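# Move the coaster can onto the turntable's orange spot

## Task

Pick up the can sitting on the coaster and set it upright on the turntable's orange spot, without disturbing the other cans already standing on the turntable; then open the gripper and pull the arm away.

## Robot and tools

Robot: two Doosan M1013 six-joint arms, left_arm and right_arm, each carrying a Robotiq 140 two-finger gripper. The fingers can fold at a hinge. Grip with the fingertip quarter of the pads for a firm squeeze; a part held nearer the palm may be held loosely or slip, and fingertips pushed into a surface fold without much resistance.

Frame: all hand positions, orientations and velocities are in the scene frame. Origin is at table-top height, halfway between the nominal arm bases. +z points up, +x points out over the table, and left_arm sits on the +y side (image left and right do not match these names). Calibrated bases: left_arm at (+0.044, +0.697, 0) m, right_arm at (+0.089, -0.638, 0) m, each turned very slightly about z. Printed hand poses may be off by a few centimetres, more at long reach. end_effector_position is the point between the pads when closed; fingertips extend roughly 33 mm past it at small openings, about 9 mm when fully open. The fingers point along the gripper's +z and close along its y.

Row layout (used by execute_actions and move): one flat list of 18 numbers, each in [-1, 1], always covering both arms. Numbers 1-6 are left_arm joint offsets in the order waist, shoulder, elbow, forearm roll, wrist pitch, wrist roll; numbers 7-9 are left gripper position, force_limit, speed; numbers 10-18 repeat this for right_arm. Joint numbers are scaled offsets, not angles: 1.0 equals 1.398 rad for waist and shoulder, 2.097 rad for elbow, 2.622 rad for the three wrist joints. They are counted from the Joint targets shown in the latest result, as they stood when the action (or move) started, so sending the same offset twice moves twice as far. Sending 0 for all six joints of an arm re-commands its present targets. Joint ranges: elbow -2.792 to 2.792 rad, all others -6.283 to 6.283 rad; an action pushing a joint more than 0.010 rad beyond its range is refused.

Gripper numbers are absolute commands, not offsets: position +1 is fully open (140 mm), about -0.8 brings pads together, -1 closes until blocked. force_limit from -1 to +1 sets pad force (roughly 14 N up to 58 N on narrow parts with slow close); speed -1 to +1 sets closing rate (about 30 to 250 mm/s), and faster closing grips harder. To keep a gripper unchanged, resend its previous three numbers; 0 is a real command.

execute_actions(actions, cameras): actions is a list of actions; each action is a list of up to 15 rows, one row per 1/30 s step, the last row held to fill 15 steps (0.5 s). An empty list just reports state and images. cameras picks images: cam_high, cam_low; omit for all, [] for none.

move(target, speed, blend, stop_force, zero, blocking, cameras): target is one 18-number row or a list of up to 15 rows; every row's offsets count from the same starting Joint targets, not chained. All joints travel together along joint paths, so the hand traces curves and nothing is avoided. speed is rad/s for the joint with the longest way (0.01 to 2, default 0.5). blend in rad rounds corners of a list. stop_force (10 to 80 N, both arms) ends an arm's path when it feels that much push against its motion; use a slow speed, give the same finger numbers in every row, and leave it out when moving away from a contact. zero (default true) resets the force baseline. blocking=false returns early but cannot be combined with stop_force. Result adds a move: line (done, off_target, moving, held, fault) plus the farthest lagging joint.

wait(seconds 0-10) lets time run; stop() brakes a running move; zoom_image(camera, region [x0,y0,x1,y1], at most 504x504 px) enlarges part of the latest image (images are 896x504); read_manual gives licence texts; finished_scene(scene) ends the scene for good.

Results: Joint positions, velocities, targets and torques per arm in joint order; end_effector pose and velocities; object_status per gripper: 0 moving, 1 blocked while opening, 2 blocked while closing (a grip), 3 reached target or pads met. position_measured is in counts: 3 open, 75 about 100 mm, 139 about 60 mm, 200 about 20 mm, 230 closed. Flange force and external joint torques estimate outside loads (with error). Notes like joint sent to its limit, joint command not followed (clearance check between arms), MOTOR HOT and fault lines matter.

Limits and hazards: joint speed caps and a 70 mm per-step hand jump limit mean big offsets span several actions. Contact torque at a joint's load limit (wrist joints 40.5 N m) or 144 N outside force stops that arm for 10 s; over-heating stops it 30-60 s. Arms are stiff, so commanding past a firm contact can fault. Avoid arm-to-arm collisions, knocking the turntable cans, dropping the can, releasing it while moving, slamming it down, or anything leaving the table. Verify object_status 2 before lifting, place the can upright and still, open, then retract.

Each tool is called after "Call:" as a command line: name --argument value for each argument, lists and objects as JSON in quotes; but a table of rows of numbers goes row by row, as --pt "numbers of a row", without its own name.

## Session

Call:
execute_actions --actions '[]' --cameras '["cam_high","cam_low"]'

Scene clock: 0.00 s.
left_arm: end_effector_position=(+0.6658, +0.7137, +0.3980) position_measured=3 object_status=3 end_effector_quat_wxyz=(-0.142, -0.276, +0.894, -0.322) | right_arm: end_effector_position=(+0.3004, +0.1477, +0.3048) position_measured=3 object_status=3 end_effector_quat_wxyz=(-0.202, +0.777, +0.596, +0.012)
Joint positions: left_arm=[0.328 0.227 1.54 -0.653 1.685 4.439] | right_arm=[1.111 0.312 1.499 0.385 1.145 1.259]
Joint velocities: within noise
Joint torques (N m): no reading
External joint torques (N m): no reading
Flange force (N): no reading
Joint targets: left_arm=[0.328 0.227 1.540 -0.653 1.685 4.439] | right_arm=[1.111 0.312 1.499 0.385 1.145 1.259]
Tool commands: left_gripper/position=+1.0 left_gripper/force_limit=+1.0 left_gripper/speed=+1.0 right_gripper/position=+1.0 right_gripper/force_limit=+1.0 right_gripper/speed=+1.0

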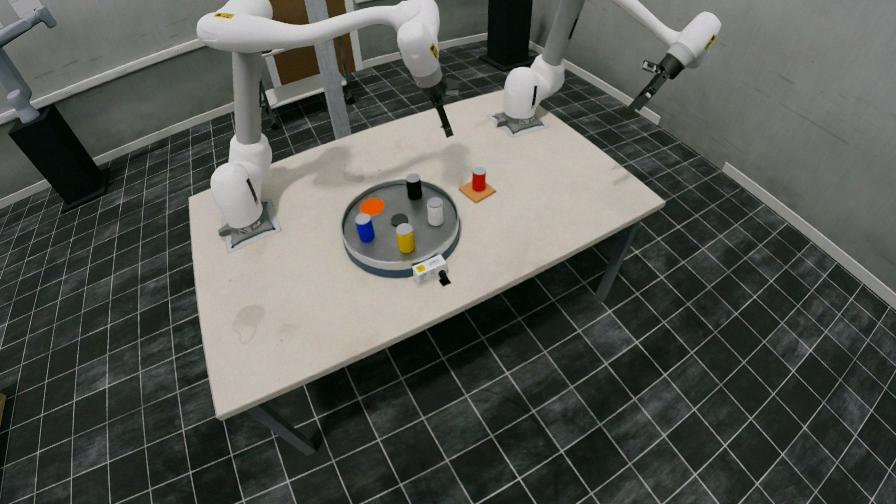

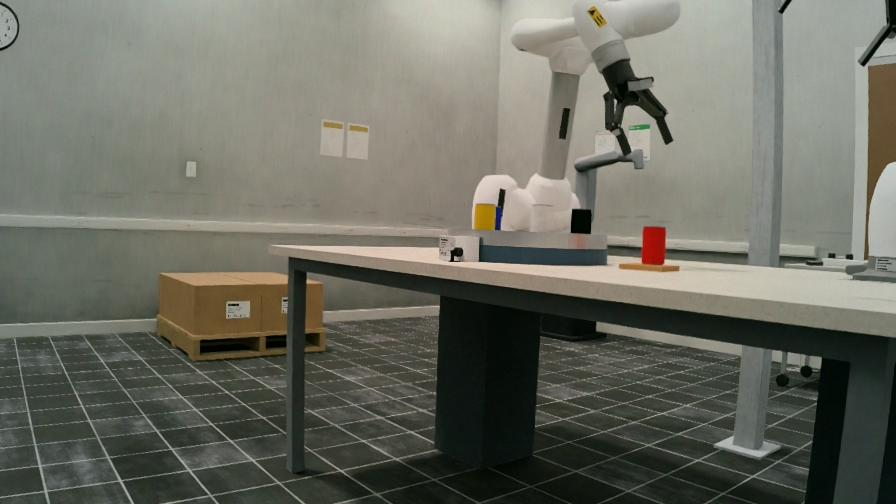

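Call:
wait --seconds 0.5 --cameras '["cam_high"]'

Call:
zoom_image --camera "cam_high" --region '[336, 160, 506, 284]'

Call:
wait --seconds 0.5 --cameras '["cam_high"]'

Call:
zoom_image --camera "cam_high" --region '[336, 160, 506, 284]'

Scene clock: 0.90 s.
left_arm: end_effector_position=(+0.6658, +0.7137, +0.3980) position_measured=3 object_status=3 end_effector_quat_wxyz=(-0.142, -0.276, +0.894, -0.322) | right_arm: end_effector_position=(+0.3004, +0.1477, +0.3048) position_measured=3 object_status=3 end_effector_quat_wxyz=(-0.202, +0.777, +0.596, +0.012)
Joint positions: left_arm=[0.328 0.227 1.54 -0.653 1.685 4.439] | right_arm=[1.111 0.312 1.499 0.385 1.145 1.259]
Joint velocities: within noise
Joint torques (N m): left_arm=[1.29 -62.9 -37.77 1.87 1.02 0.38] | right_arm=[2.08 -74.8 -44.08 5.01 -0.29 0.65]
External joint torques (N m): left_arm=[-1.31 -1.22 -2.68 -0.11 -0.21 -0.4] | right_arm=[-1.99 1.5 2.51 -0.24 -0.17 -0.66]
Flange force (N): left_arm=[-0.8 -5.3 -2.7] | right_arm=[-4.7 4.1 2.3]
Joint targets: left_arm=[0.328 0.227 1.540 -0.653 1.685 4.439] | right_arm=[1.111 0.312 1.499 0.385 1.145 1.259]
Tool commands: left_gripper/position=+1.0 left_gripper/force_limit=+1.0 left_gripper/speed=+1.0 right_gripper/position=+1.0 right_gripper/force_limit=+1.0 right_gripper/speed=+1.0
wait: 0.50 s; at rest from the start
Images, in order (width x height): cam_high 896x504.

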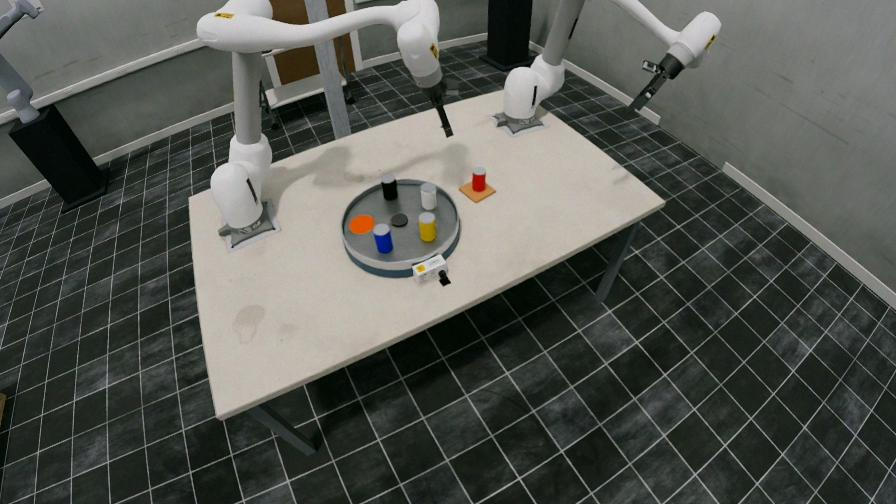

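Scaled by 2.965 from the camera's 896x504 image, which has a finer 1280x720 frame.

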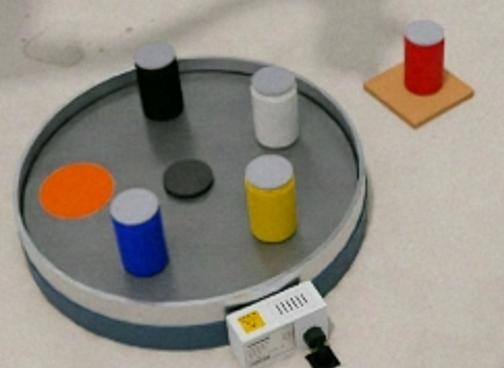

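Scene clock: 1.40 s.
left_arm: end_effector_position=(+0.6658, +0.7137, +0.3980) position_measured=3 object_status=3 end_effector_quat_wxyz=(-0.142, -0.276, +0.894, -0.322) | right_arm: end_effector_position=(+0.3004, +0.1477, +0.3048) position_measured=3 object_status=3 end_effector_quat_wxyz=(-0.202, +0.777, +0.596, +0.012)
Joint positions: left_arm=[0.328 0.227 1.54 -0.653 1.685 4.439] | right_arm=[1.111 0.312 1.499 0.385 1.145 1.259]
Joint velocities: within noise
Joint torques (N m): left_arm=[1.01 -62.85 -37.83 1.88 1.03 0.36] | right_arm=[2.05 -74.95 -43.97 4.95 -0.25 0.59]
External joint torques (N m): left_arm=[-1.02 -0.98 -2.43 -0.12 -0.23 -0.39] | right_arm=[-1.97 1.64 2.38 -0.18 -0.21 -0.61]
Flange force (N): left_arm=[-1.0 -4.7 -2.6] | right_arm=[-4.2 4.0 2.4]
Joint targets: left_arm=[0.328 0.227 1.540 -0.653 1.685 4.439] | right_arm=[1.111 0.312 1.499 0.385 1.145 1.259]
Tool commands: left_gripper/position=+1.0 left_gripper/force_limit=+1.0 left_gripper/speed=+1.0 right_gripper/position=+1.0 right_gripper/force_limit=+1.0 right_gripper/speed=+1.0
wait: 0.50 s; at rest by 0.17 s
Images, in order (width x height): cam_high 896x504.

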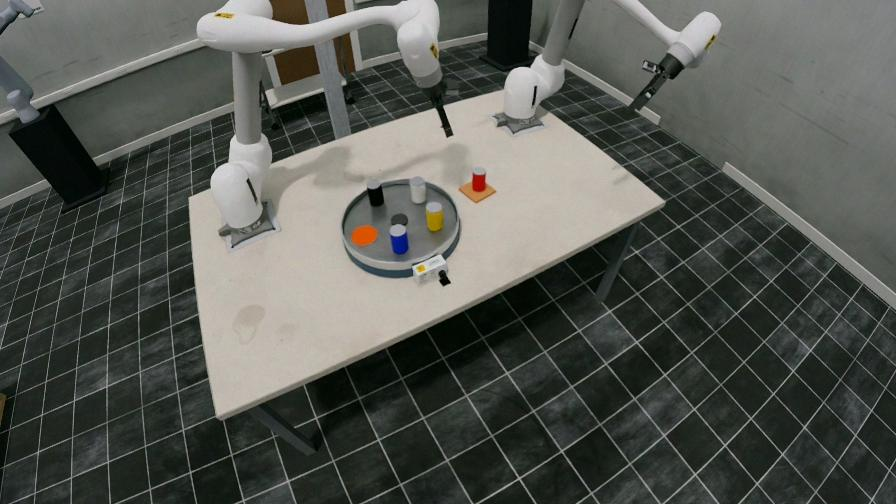

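Scaled by 2.965 from the camera's 896x504 image, which has a finer 1280x720 frame.

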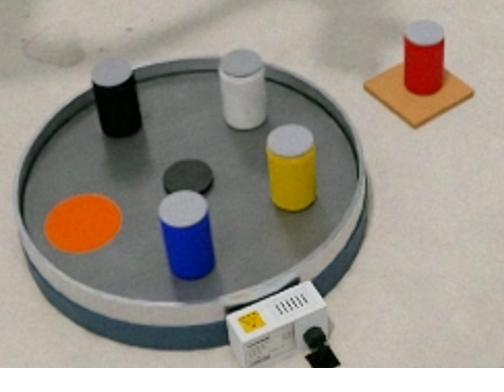

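Call:
wait --seconds 0.05 --cameras '["cam_high"]'

Call:
zoom_image --camera "cam_high" --region '[340, 172, 466, 277]'

Call:
wait --seconds 2.0 --cameras '["cam_high"]'

Call:
zoom_image --camera "cam_high" --region '[340, 172, 466, 277]'

Call:
wait --seconds 2.0 --cameras '["cam_high"]'

Call:
zoom_image --camera "cam_high" --region '[340, 172, 466, 277]'

Scene clock: 3.23 s.
left_arm: end_effector_position=(+0.6658, +0.7137, +0.3980) position_measured=3 object_status=3 end_effector_quat_wxyz=(-0.142, -0.276, +0.894, -0.322) | right_arm: end_effector_position=(+0.3004, +0.1477, +0.3048) position_measured=3 object_status=3 end_effector_quat_wxyz=(-0.202, +0.777, +0.596, +0.012)
Joint positions: left_arm=[0.328 0.227 1.54 -0.653 1.685 4.439] | right_arm=[1.111 0.312 1.499 0.385 1.145 1.259]
Joint velocities: within noise
Joint torques (N m): left_arm=[1.29 -62.81 -37.79 1.87 1.01 0.37] | right_arm=[2.3 -74.99 -44.12 5.02 -0.27 0.65]
External joint torques (N m): left_arm=[-1.43 -0.97 -2.48 -0.12 -0.21 -0.4] | right_arm=[-2.42 1.63 2.43 -0.25 -0.2 -0.67]
Flange force (N): left_arm=[-0.9 -5.3 -2.4] | right_arm=[-4.5 4.6 2.2]
Joint targets: left_arm=[0.328 0.227 1.540 -0.653 1.685 4.439] | right_arm=[1.111 0.312 1.499 0.385 1.145 1.259]
Tool commands: left_gripper/position=+1.0 left_gripper/force_limit=+1.0 left_gripper/speed=+1.0 right_gripper/position=+1.0 right_gripper/force_limit=+1.0 right_gripper/speed=+1.0
wait: 0.07 s; at rest from the start
Images, in order (width x height): cam_high 896x504.

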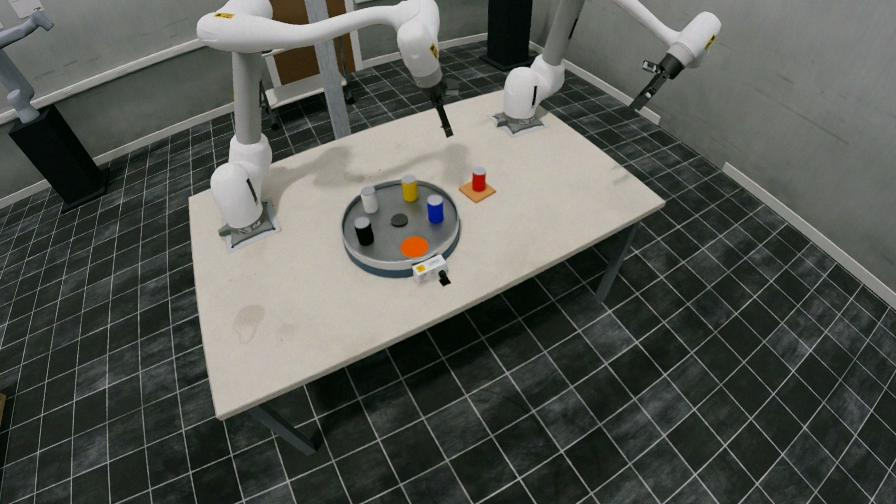

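Scaled by 4.000 from the camera's 896x504 image, which has a finer 1280x720 frame.

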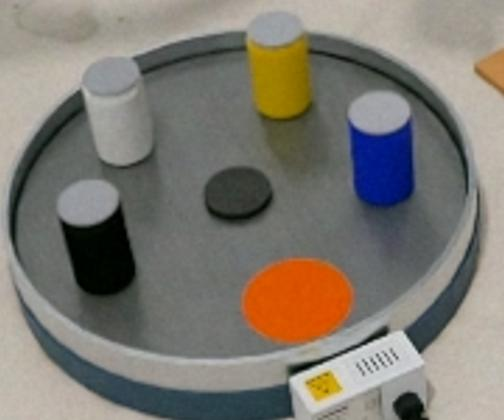

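Scene clock: 5.23 s.
left_arm: end_effector_position=(+0.6658, +0.7137, +0.3980) position_measured=3 object_status=3 end_effector_quat_wxyz=(-0.142, -0.276, +0.894, -0.322) | right_arm: end_effector_position=(+0.3004, +0.1477, +0.3048) position_measured=3 object_status=3 end_effector_quat_wxyz=(-0.202, +0.777, +0.596, +0.012)
Joint positions: left_arm=[0.328 0.227 1.54 -0.653 1.685 4.439] | right_arm=[1.111 0.312 1.499 0.385 1.145 1.259]
Joint velocities: within noise
Joint torques (N m): left_arm=[1.18 -62.98 -37.8 1.85 1.03 0.36] | right_arm=[2.06 -75.21 -44.17 4.98 -0.22 0.64]
External joint torques (N m): left_arm=[-1.27 -0.93 -2.57 -0.09 -0.23 -0.39] | right_arm=[-2.05 1.92 2.54 -0.2 -0.25 -0.65]
Flange force (N): left_arm=[-1.1 -5.2 -2.6] | right_arm=[-4.3 4.3 2.7]
Joint targets: left_arm=[0.328 0.227 1.540 -0.653 1.685 4.439] | right_arm=[1.111 0.312 1.499 0.385 1.145 1.259]
Tool commands: left_gripper/position=+1.0 left_gripper/force_limit=+1.0 left_gripper/speed=+1.0 right_gripper/position=+1.0 right_gripper/force_limit=+1.0 right_gripper/speed=+1.0
wait: 2.00 s; at rest by 0.17 s
Images, in order (width x height): cam_high 896x504.

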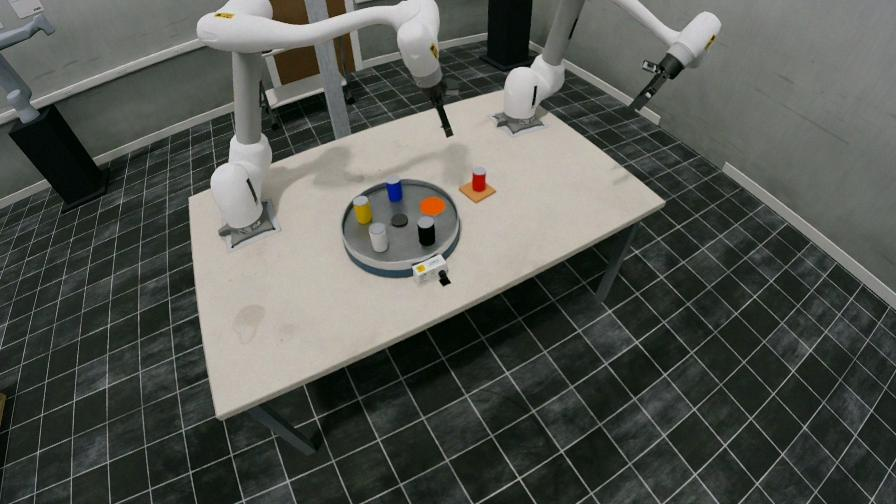

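Scaled by 4.000 from the camera's 896x504 image, which has a finer 1280x720 frame.

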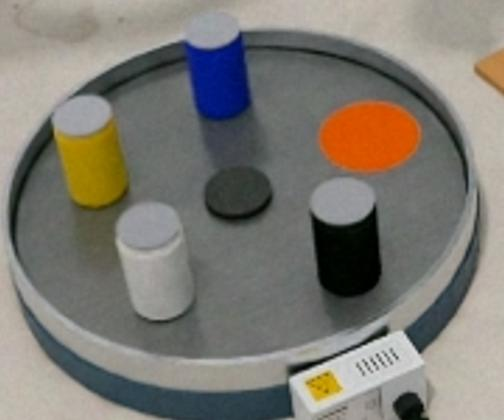

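Scene clock: 7.23 s.
left_arm: end_effector_position=(+0.6658, +0.7137, +0.3980) position_measured=3 object_status=3 end_effector_quat_wxyz=(-0.142, -0.276, +0.894, -0.322) | right_arm: end_effector_position=(+0.3004, +0.1477, +0.3048) position_measured=3 object_status=3 end_effector_quat_wxyz=(-0.202, +0.777, +0.596, +0.012)
Joint positions: left_arm=[0.328 0.227 1.54 -0.653 1.685 4.439] | right_arm=[1.111 0.312 1.499 0.385 1.145 1.259]
Joint velocities: within noise
Joint torques (N m): left_arm=[1.08 -62.94 -37.88 1.87 0.99 0.33] | right_arm=[2.24 -75.09 -44.13 4.93 -0.28 0.67]
External joint torques (N m): left_arm=[-1.27 -1.1 -2.55 -0.11 -0.18 -0.35] | right_arm=[-2.17 1.82 2.53 -0.16 -0.18 -0.68]
Flange force (N): left_arm=[-0.9 -5.1 -2.6] | right_arm=[-4.4 4.4 2.5]
Joint targets: left_arm=[0.328 0.227 1.540 -0.653 1.685 4.439] | right_arm=[1.111 0.312 1.499 0.385 1.145 1.259]
Tool commands: left_gripper/position=+1.0 left_gripper/force_limit=+1.0 left_gripper/speed=+1.0 right_gripper/position=+1.0 right_gripper/force_limit=+1.0 right_gripper/speed=+1.0
wait: 2.00 s; at rest by 0.17 s
Images, in order (width x height): cam_high 896x504.

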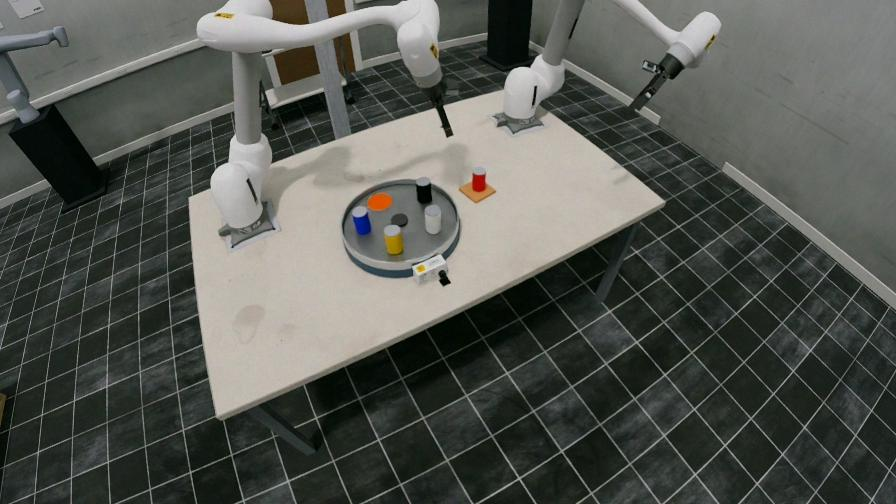

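Scaled by 4.000 from the camera's 896x504 image, which has a finer 1280x720 frame.

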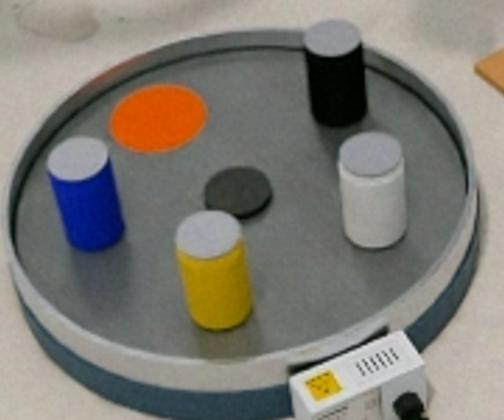

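Call:
zoom_image --camera "cam_high" --region '[450, 155, 506, 211]'

Call:
wait --seconds 0.03 --cameras '["cam_low"]'

Call:
zoom_image --camera "cam_low" --region '[610, 215, 690, 280]'

Scaled by 9.000 from the camera's 896x504 image, which has a finer 1280x720 frame.

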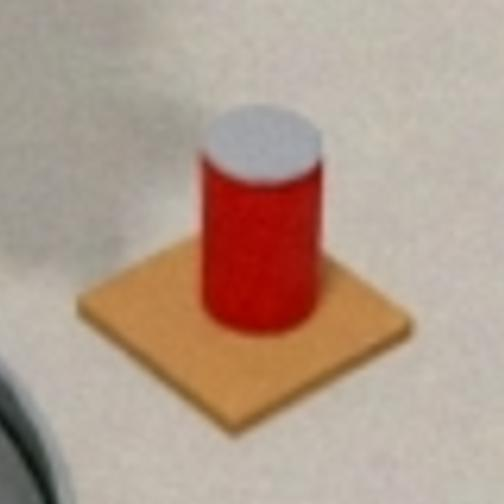

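Scene clock: 8.97 s.
left_arm: end_effector_position=(+0.6658, +0.7137, +0.3980) position_measured=3 object_status=3 end_effector_quat_wxyz=(-0.142, -0.276, +0.894, -0.322) | right_arm: end_effector_position=(+0.3004, +0.1477, +0.3048) position_measured=3 object_status=3 end_effector_quat_wxyz=(-0.202, +0.777, +0.596, +0.012)
Joint positions: left_arm=[0.328 0.227 1.54 -0.653 1.685 4.439] | right_arm=[1.111 0.312 1.499 0.385 1.145 1.259]
Joint velocities: within noise
Joint torques (N m): left_arm=[1.31 -62.83 -37.89 1.86 1.03 0.36] | right_arm=[2.27 -74.5 -44.17 4.97 -0.25 0.65]
External joint torques (N m): left_arm=[-1.22 -1.34 -2.6 -0.08 -0.22 -0.39] | right_arm=[-2.21 1.24 2.43 -0.18 -0.22 -0.67]
Flange force (N): left_arm=[-0.5 -5.1 -2.6] | right_arm=[-5.0 4.2 2.1]
Joint targets: left_arm=[0.328 0.227 1.540 -0.653 1.685 4.439] | right_arm=[1.111 0.312 1.499 0.385 1.145 1.259]
Tool commands: left_gripper/position=+1.0 left_gripper/force_limit=+1.0 left_gripper/speed=+1.0 right_gripper/position=+1.0 right_gripper/force_limit=+1.0 right_gripper/speed=+1.0
wait: 0.03 s; at rest from the start
Images, in order (width x height): cam_low 896x504.

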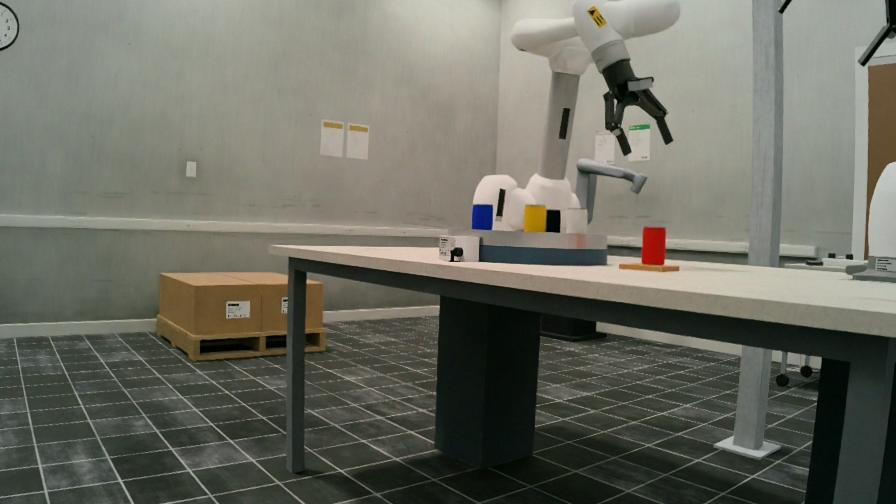

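Scaled by 6.300 from the camera's 896x504 image, which has a finer 1280x720 frame.

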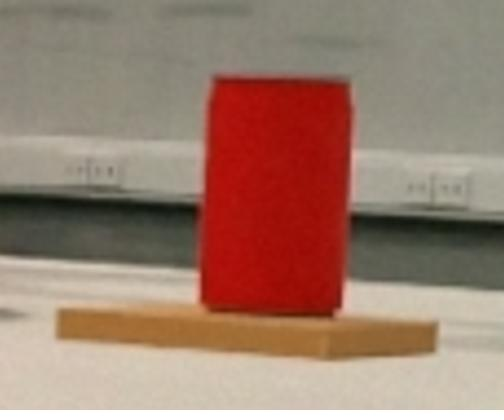

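Call:
wait --seconds 0.03 --cameras '["cam_high"]'

Call:
zoom_image --camera "cam_high" --region '[340, 172, 466, 277]'

Call:
wait --seconds 1.5 --cameras '["cam_high"]'

Call:
zoom_image --camera "cam_high" --region '[340, 172, 466, 277]'

Scene clock: 24.87 s.
left_arm: end_effector_position=(+0.6658, +0.7137, +0.3980) position_measured=3 object_status=3 end_effector_quat_wxyz=(-0.142, -0.276, +0.894, -0.322) | right_arm: end_effector_position=(+0.3004, +0.1477, +0.3048) position_measured=3 object_status=3 end_effector_quat_wxyz=(-0.202, +0.777, +0.596, +0.012)
Joint positions: left_arm=[0.328 0.227 1.54 -0.653 1.685 4.439] | right_arm=[1.111 0.312 1.499 0.385 1.145 1.259]
Joint velocities: within noise
Joint torques (N m): left_arm=[1.31 -62.98 -37.86 1.84 1.03 0.34] | right_arm=[2.02 -74.73 -44.17 4.95 -0.2 0.6]
External joint torques (N m): left_arm=[-1.3 -1.2 -2.81 -0.06 -0.24 -0.37] | right_arm=[-1.78 1.45 2.62 -0.19 -0.26 -0.61]
Flange force (N): left_arm=[-1.0 -5.4 -2.9] | right_arm=[-5.1 3.7 2.6]
Joint targets: left_arm=[0.328 0.227 1.540 -0.653 1.685 4.439] | right_arm=[1.111 0.312 1.499 0.385 1.145 1.259]
Tool commands: left_gripper/position=+1.0 left_gripper/force_limit=+1.0 left_gripper/speed=+1.0 right_gripper/position=+1.0 right_gripper/force_limit=+1.0 right_gripper/speed=+1.0
wait: 0.03 s; at rest from the start
Images, in order (width x height): cam_high 896x504.

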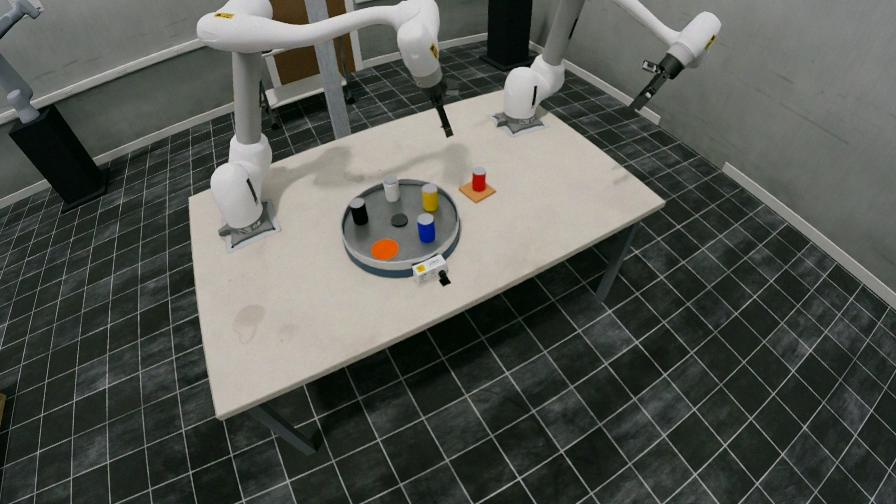

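Scaled by 4.000 from the camera's 896x504 image, which has a finer 1280x720 frame.

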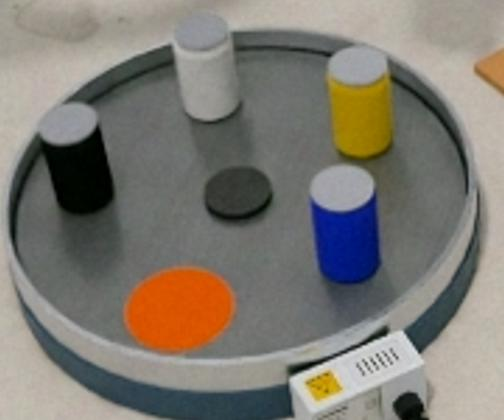

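Scene clock: 26.37 s.
left_arm: end_effector_position=(+0.6658, +0.7137, +0.3980) position_measured=3 object_status=3 end_effector_quat_wxyz=(-0.142, -0.276, +0.894, -0.322) | right_arm: end_effector_position=(+0.3004, +0.1477, +0.3048) position_measured=3 object_status=3 end_effector_quat_wxyz=(-0.202, +0.777, +0.596, +0.012)
Joint positions: left_arm=[0.328 0.227 1.54 -0.653 1.685 4.439] | right_arm=[1.111 0.312 1.499 0.385 1.145 1.259]
Joint velocities: within noise
Joint torques (N m): left_arm=[1.12 -63.02 -37.87 1.89 1.03 0.33] | right_arm=[2.01 -75.11 -44.08 4.99 -0.27 0.62]
External joint torques (N m): left_arm=[-1.03 -1.05 -2.57 -0.11 -0.22 -0.35] | right_arm=[-2.09 2.3 2.63 -0.23 -0.2 -0.63]
Flange force (N): left_arm=[-1.0 -4.9 -2.8] | right_arm=[-3.9 4.4 2.9]
Joint targets: left_arm=[0.328 0.227 1.540 -0.653 1.685 4.439] | right_arm=[1.111 0.312 1.499 0.385 1.145 1.259]
Tool commands: left_gripper/position=+1.0 left_gripper/force_limit=+1.0 left_gripper/speed=+1.0 right_gripper/position=+1.0 right_gripper/force_limit=+1.0 right_gripper/speed=+1.0
wait: 1.50 s; at rest by 0.17 s
Images, in order (width x height): cam_high 896x504.

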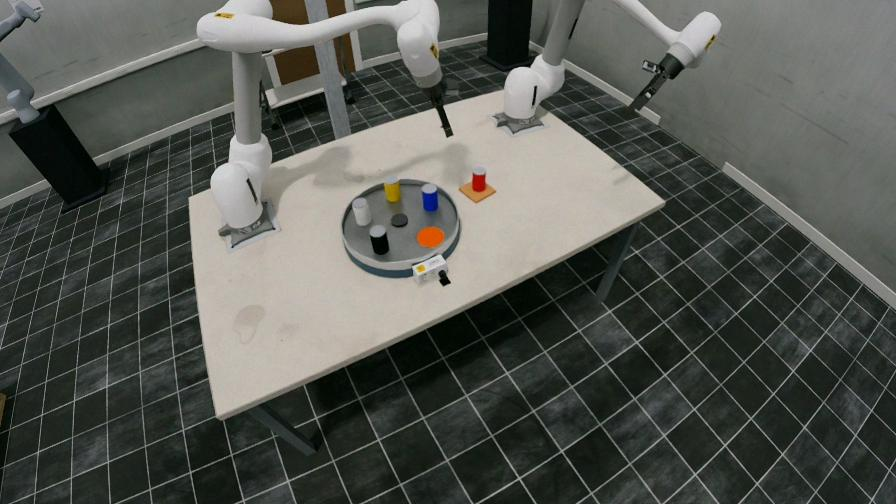

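Scaled by 4.000 from the camera's 896x504 image, which has a finer 1280x720 frame.

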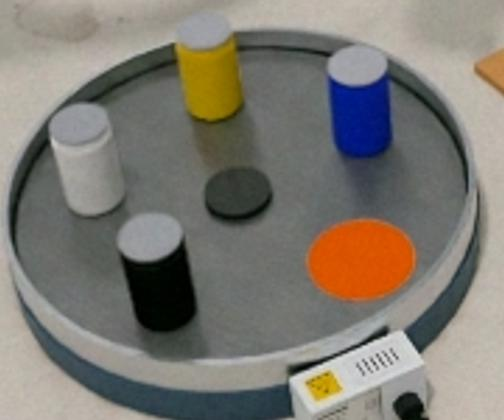

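Call:
move --target '[-0.905036,-0.049426,0.191804,0.249047,-0.245433,-0.494816,0.37,0,-0.5,-0.715308,0,0,0,0,0,1,1,1]' --speed 1.2 --cameras '["cam_high","cam_low"]'

Call:
zoom_image --camera "cam_high" --region '[440, 130, 516, 206]'

Call:
zoom_image --camera "cam_low" --region '[600, 150, 720, 270]'

Scene clock: 29.63 s.
left_arm: end_effector_position=(+0.4011, +0.2388, +0.1503) position_measured=82 object_status=3 end_effector_quat_wxyz=(+0.000, -0.297, +0.955, +0.000) | right_arm: end_effector_position=(+0.8643, -0.3912, +0.3048) position_measured=3 object_status=3 end_effector_quat_wxyz=(-0.171, +0.968, +0.151, +0.108)
Joint positions: left_arm=[-0.937 0.158 1.942 0 1.042 3.142] | right_arm=[0.111 0.312 1.499 0.385 1.145 1.259]
Joint velocities: within noise
Joint torques (N m): left_arm=[1.4 -52.59 -34.16 3.8 0.2 0.39] | right_arm=[3.15 -75.05 -44.28 4.96 -0.25 0.66]
External joint torques (N m): left_arm=[-1.43 -0.47 -2.31 -0.09 -0.19 -0.38] | right_arm=[-2.98 1.82 2.68 -0.19 -0.22 -0.67]
Flange force (N): left_arm=[2.9 -3.4 -2.4] | right_arm=[-4.9 5.5 2.3]
Joint targets: left_arm=[-0.937 0.158 1.942 0.000 1.042 3.142] | right_arm=[0.111 0.312 1.499 0.385 1.145 1.259]
move: done

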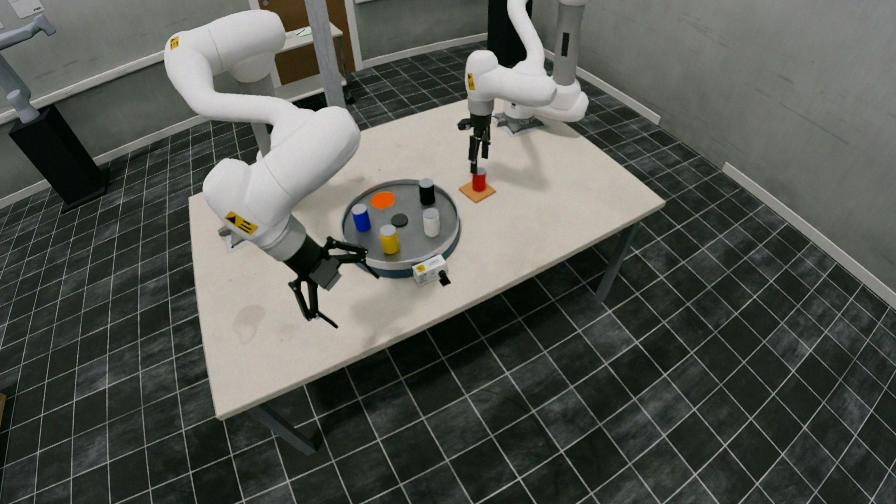

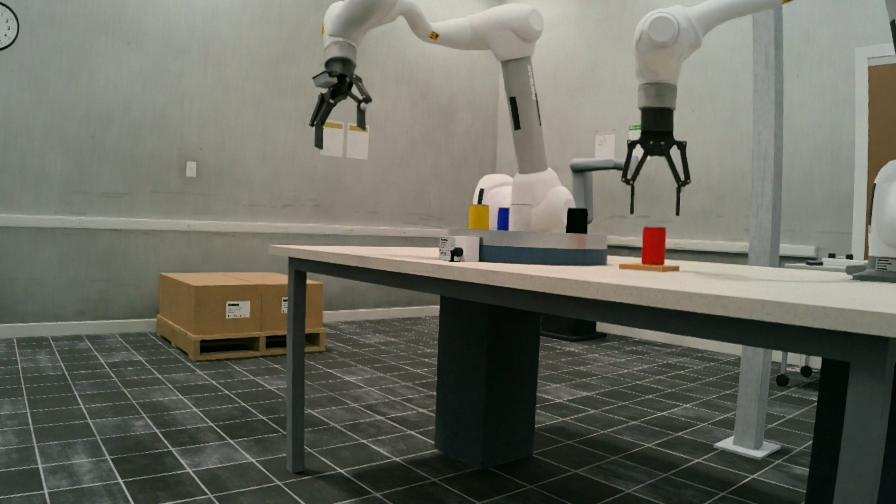

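Scaled by 6.632 from the camera's 896x504 image, which has a finer 1280x720 frame.

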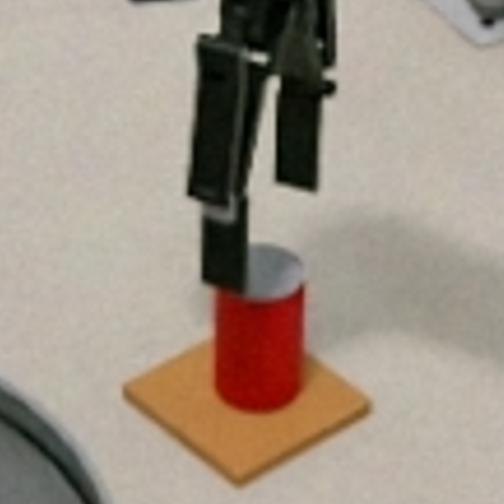

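Scaled by 4.200 from the camera's 896x504 image, which has a finer 1280x720 frame.

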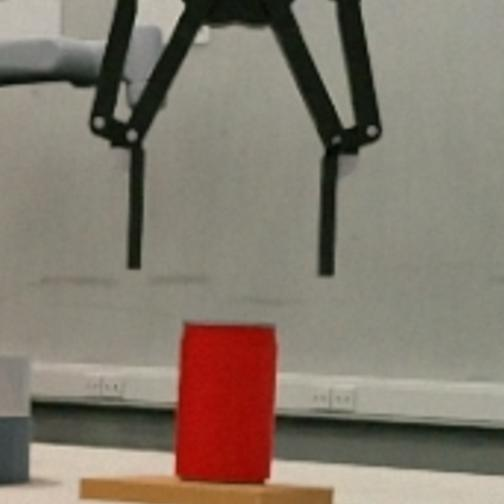

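Call:
execute_actions --actions '[]' --cameras '["cam_high", "cam_low"]'

Scene clock: 31.13 s.
left_arm: end_effector_position=(+0.4011, +0.2388, +0.1503) position_measured=82 object_status=3 end_effector_quat_wxyz=(+0.000, -0.297, +0.955, +0.000) | right_arm: end_effector_position=(+0.8643, -0.3913, +0.3048) position_measured=3 object_status=3 end_effector_quat_wxyz=(-0.171, +0.968, +0.151, +0.108)
Joint positions: left_arm=[-0.937 0.158 1.942 0 1.042 3.142] | right_arm=[0.111 0.312 1.499 0.385 1.145 1.259]
Joint velocities: within noise
Joint torques (N m): left_arm=[1.23 -52.48 -34.2 3.81 0.18 0.35] | right_arm=[2.05 -74.87 -44.15 5.02 -0.29 0.66]
External joint torques (N m): left_arm=[-1.26 -0.74 -2.6 -0.07 -0.19 -0.35] | right_arm=[-2.09 1.71 2.54 -0.25 -0.18 -0.67]
Flange force (N): left_arm=[2.6 -3.5 -3.0] | right_arm=[-4.5 4.3 2.5]
Joint targets: left_arm=[-0.937 0.158 1.942 0.000 1.042 3.142] | right_arm=[0.111 0.312 1.499 0.385 1.145 1.259]
Tool commands: left_gripper/position=+0.37 left_gripper/force_limit=+0.0 left_gripper/speed=-0.5 right_gripper/position=+1.0 right_gripper/force_limit=+1.0 right_gripper/speed=+1.0

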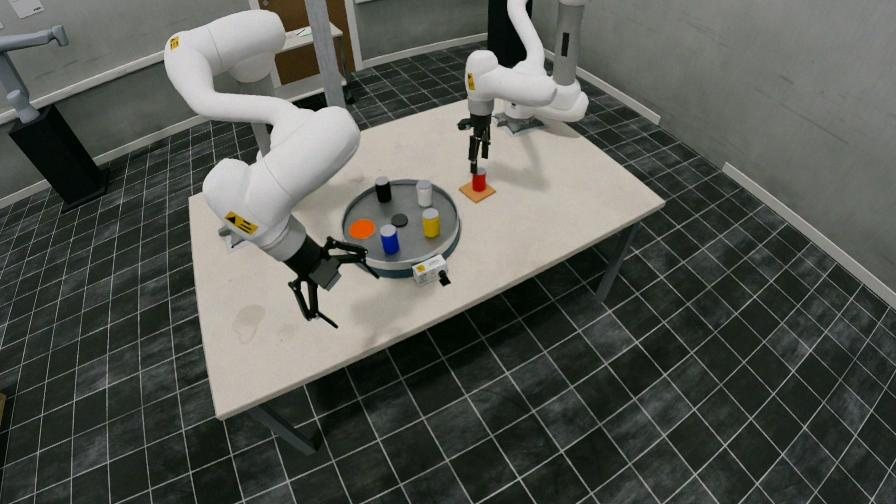

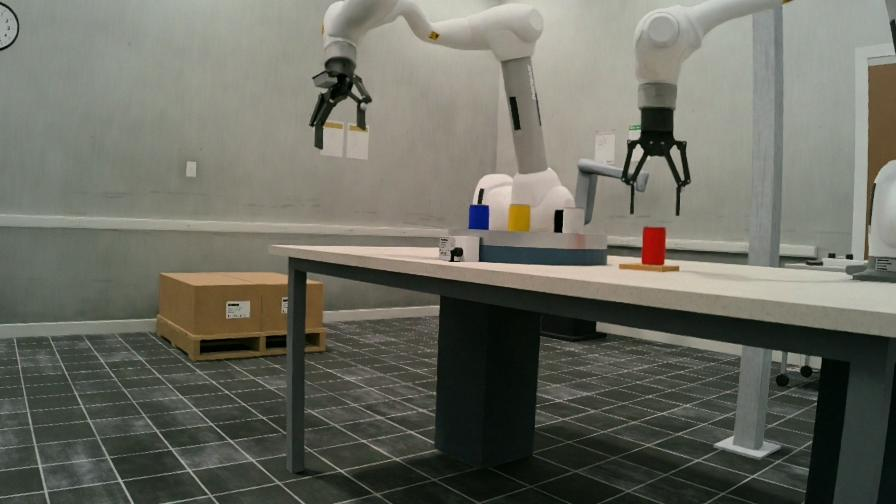

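Call:
move --target '[0, 0.023549, 0.016440, 0, -0.025704, 0, 0.37, 0, -0.5, 0, 0, 0, 0, 0, 0, 1, 1, 1]' --speed 0.3 --cameras '["cam_high", "cam_low"]'

Scene clock: 35.53 s.
left_arm: end_effector_position=(+0.4011, +0.2388, +0.1149) position_measured=82 object_status=3 end_effector_quat_wxyz=(+0.000, -0.297, +0.955, +0.000) | right_arm: end_effector_position=(+0.8643, -0.3913, +0.3048) position_measured=3 object_status=3 end_effector_quat_wxyz=(-0.171, +0.968, +0.151, +0.108)
Joint positions: left_arm=[-0.937 0.191 1.976 0 0.975 3.142] | right_arm=[0.111 0.312 1.499 0.385 1.145 1.259]
Joint velocities: within noise
Joint torques (N m): left_arm=[1.27 -54.34 -32.53 3.64 0.16 0.36] | right_arm=[2.02 -74.56 -44.18 4.98 -0.23 0.64]
External joint torques (N m): left_arm=[-1.18 -0.69 -2.55 -0.07 -0.15 -0.35] | right_arm=[-1.89 1.35 2.66 -0.22 -0.23 -0.66]
Flange force (N): left_arm=[2.4 -3.6 -2.8] | right_arm=[-5.3 3.9 2.5]
Joint targets: left_arm=[-0.937 0.191 1.976 0.000 0.975 3.142] | right_arm=[0.111 0.312 1.499 0.385 1.145 1.259]
move: done

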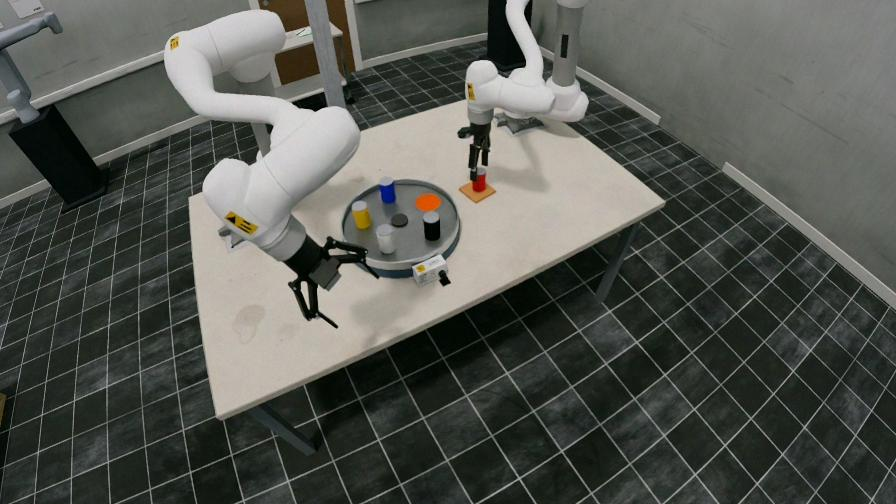

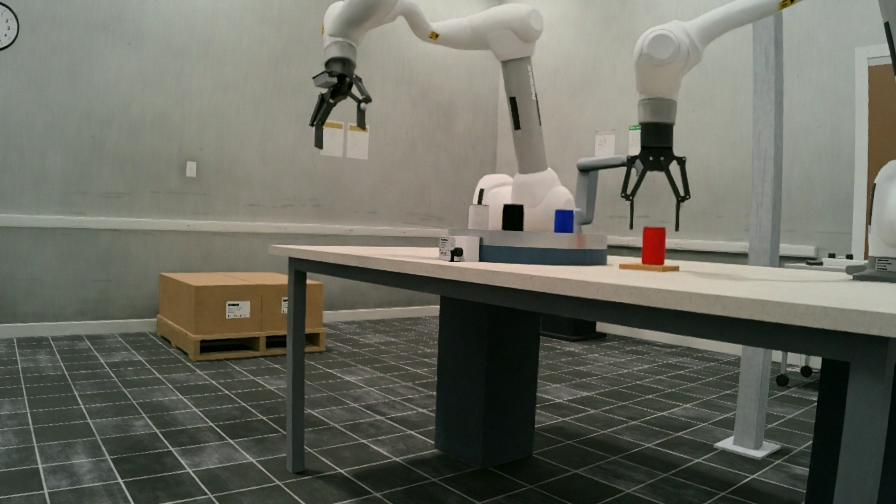

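Call:
zoom_image --camera "cam_high" --region '[440, 130, 516, 206]'

Call:
zoom_image --camera "cam_low" --region '[600, 150, 720, 270]'

Scaled by 6.632 from the camera's 896x504 image, which has a finer 1280x720 frame.

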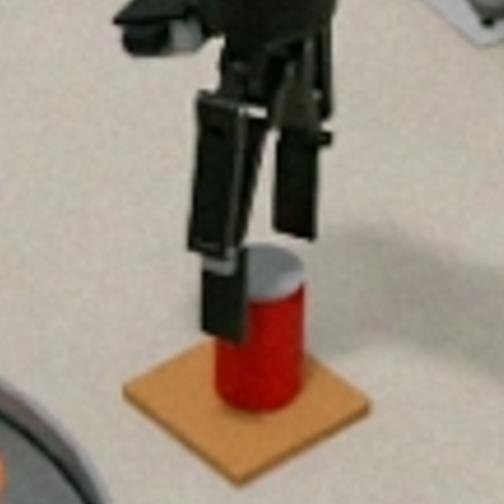

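Scaled by 4.200 from the camera's 896x504 image, which has a finer 1280x720 frame.

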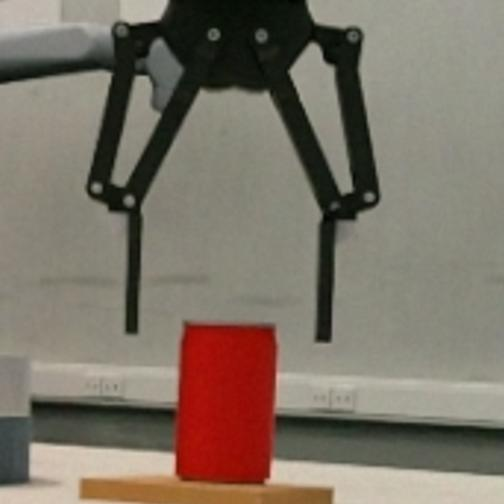

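Call:
execute_actions --actions '[[[0, 0, 0, 0, 0, 0, -1, 0, -0.5, 0, 0, 0, 0, 0, 0, 1, 1, 1]]]' --cameras '["cam_high", "cam_low"]'

Scene clock: 39.87 s.
left_arm: end_effector_position=(+0.4011, +0.2388, +0.1149) position_measured=156 object_status=0 end_effector_quat_wxyz=(+0.000, -0.297, +0.955, +0.000) | right_arm: end_effector_position=(+0.8643, -0.3913, +0.3048) position_measured=3 object_status=3 end_effector_quat_wxyz=(-0.171, +0.968, +0.151, +0.108)
Joint positions: left_arm=[-0.937 0.191 1.976 0 0.975 3.142] | right_arm=[0.111 0.312 1.499 0.385 1.145 1.259]
Joint velocities: within noise
Joint torques (N m): left_arm=[1.15 -45.18 -26.68 3.65 -0.69 0.38] | right_arm=[2.27 -75.23 -44.07 5 -0.27 0.65]
External joint torques (N m): left_arm=[-1.1 -10.03 -8.69 -0.06 0.67 -0.38] | right_arm=[-2.14 1.95 2.42 -0.21 -0.2 -0.67]
Flange force (N): left_arm=[2.5 -1.5 -19.2] | right_arm=[-3.9 4.4 2.5]
Joint targets: left_arm=[-0.937 0.191 1.976 0.000 0.975 3.142] | right_arm=[0.111 0.312 1.499 0.385 1.145 1.259]

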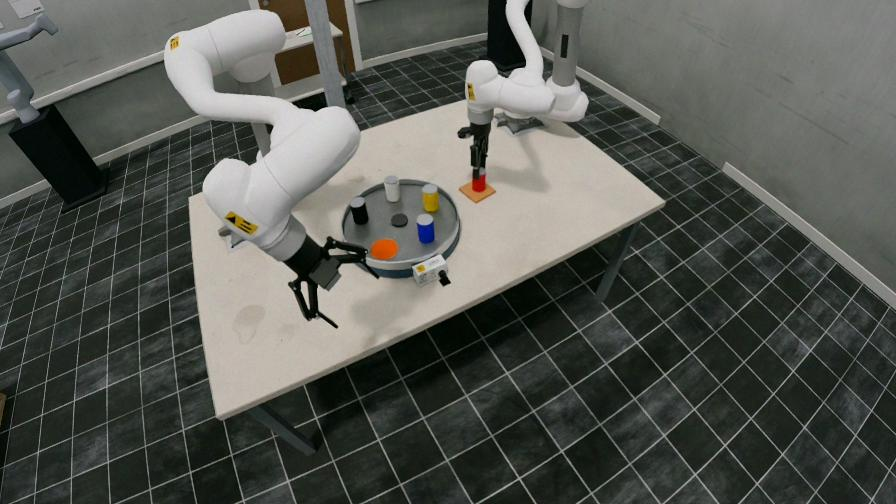

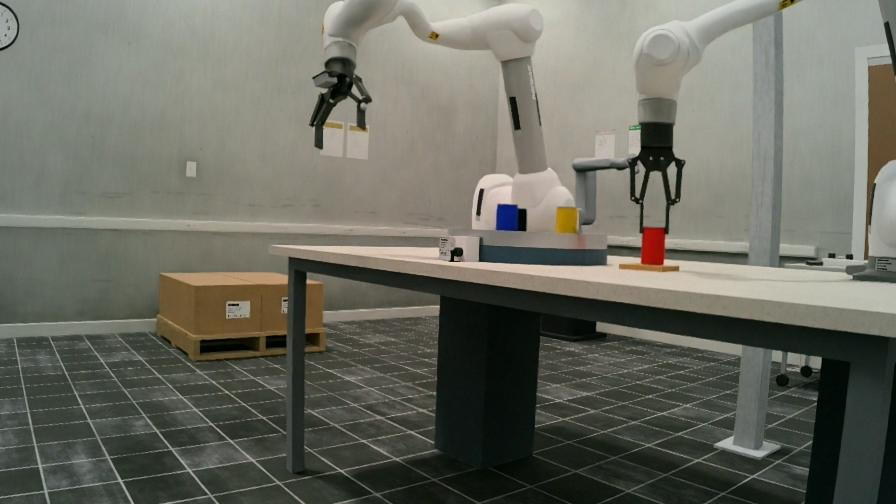

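Call:
execute_actions --actions '[]' --cameras '["cam_high", "cam_low"]'

Call:
zoom_image --camera "cam_high" --region '[440, 130, 516, 206]'

Call:
zoom_image --camera "cam_low" --region '[600, 150, 720, 270]'

Scene clock: 40.07 s.
left_arm: end_effector_position=(+0.4011, +0.2388, +0.1149) position_measured=156 object_status=2 end_effector_quat_wxyz=(+0.000, -0.297, +0.955, +0.000) | right_arm: end_effector_position=(+0.8643, -0.3913, +0.3048) position_measured=3 object_status=3 end_effector_quat_wxyz=(-0.171, +0.968, +0.151, +0.108)
Joint positions: left_arm=[-0.937 0.191 1.976 0 0.975 3.142] | right_arm=[0.111 0.312 1.499 0.385 1.145 1.259]
Joint velocities: within noise
Joint torques (N m): left_arm=[1.26 -45.08 -26.66 3.65 -0.7 0.35] | right_arm=[2.13 -75.13 -44.19 4.95 -0.26 0.62]
External joint torques (N m): left_arm=[-1.3 -9.95 -8.55 -0.08 0.69 -0.35] | right_arm=[-2.26 1.94 2.54 -0.18 -0.22 -0.63]
Flange force (N): left_arm=[2.8 -1.4 -19.0] | right_arm=[-4.3 4.5 2.6]
Joint targets: left_arm=[-0.937 0.191 1.976 0.000 0.975 3.142] | right_arm=[0.111 0.312 1.499 0.385 1.145 1.259]
Tool commands: left_gripper/position=-1.0 left_gripper/force_limit=+0.0 left_gripper/speed=-0.5 right_gripper/position=+1.0 right_gripper/force_limit=+1.0 right_gripper/speed=+1.0

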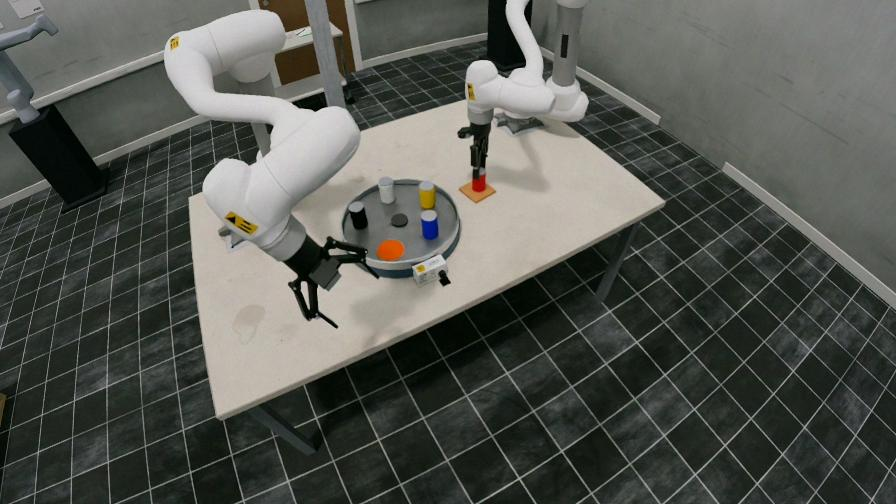

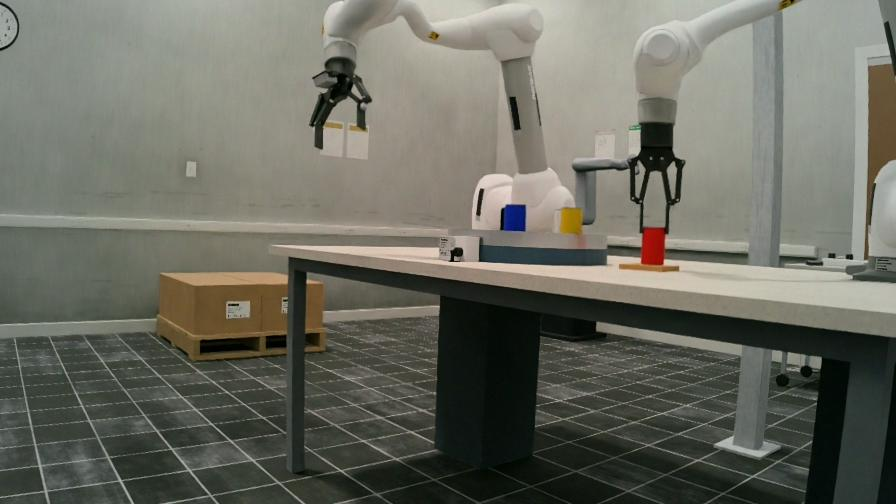

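Scaled by 6.632 from the camera's 896x504 image, which has a finer 1280x720 frame.

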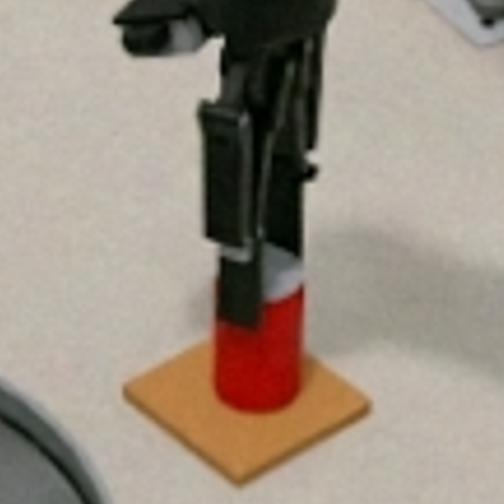

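Scaled by 4.200 from the camera's 896x504 image, which has a finer 1280x720 frame.

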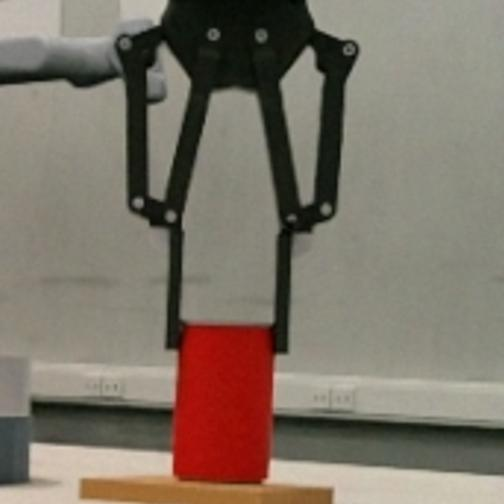

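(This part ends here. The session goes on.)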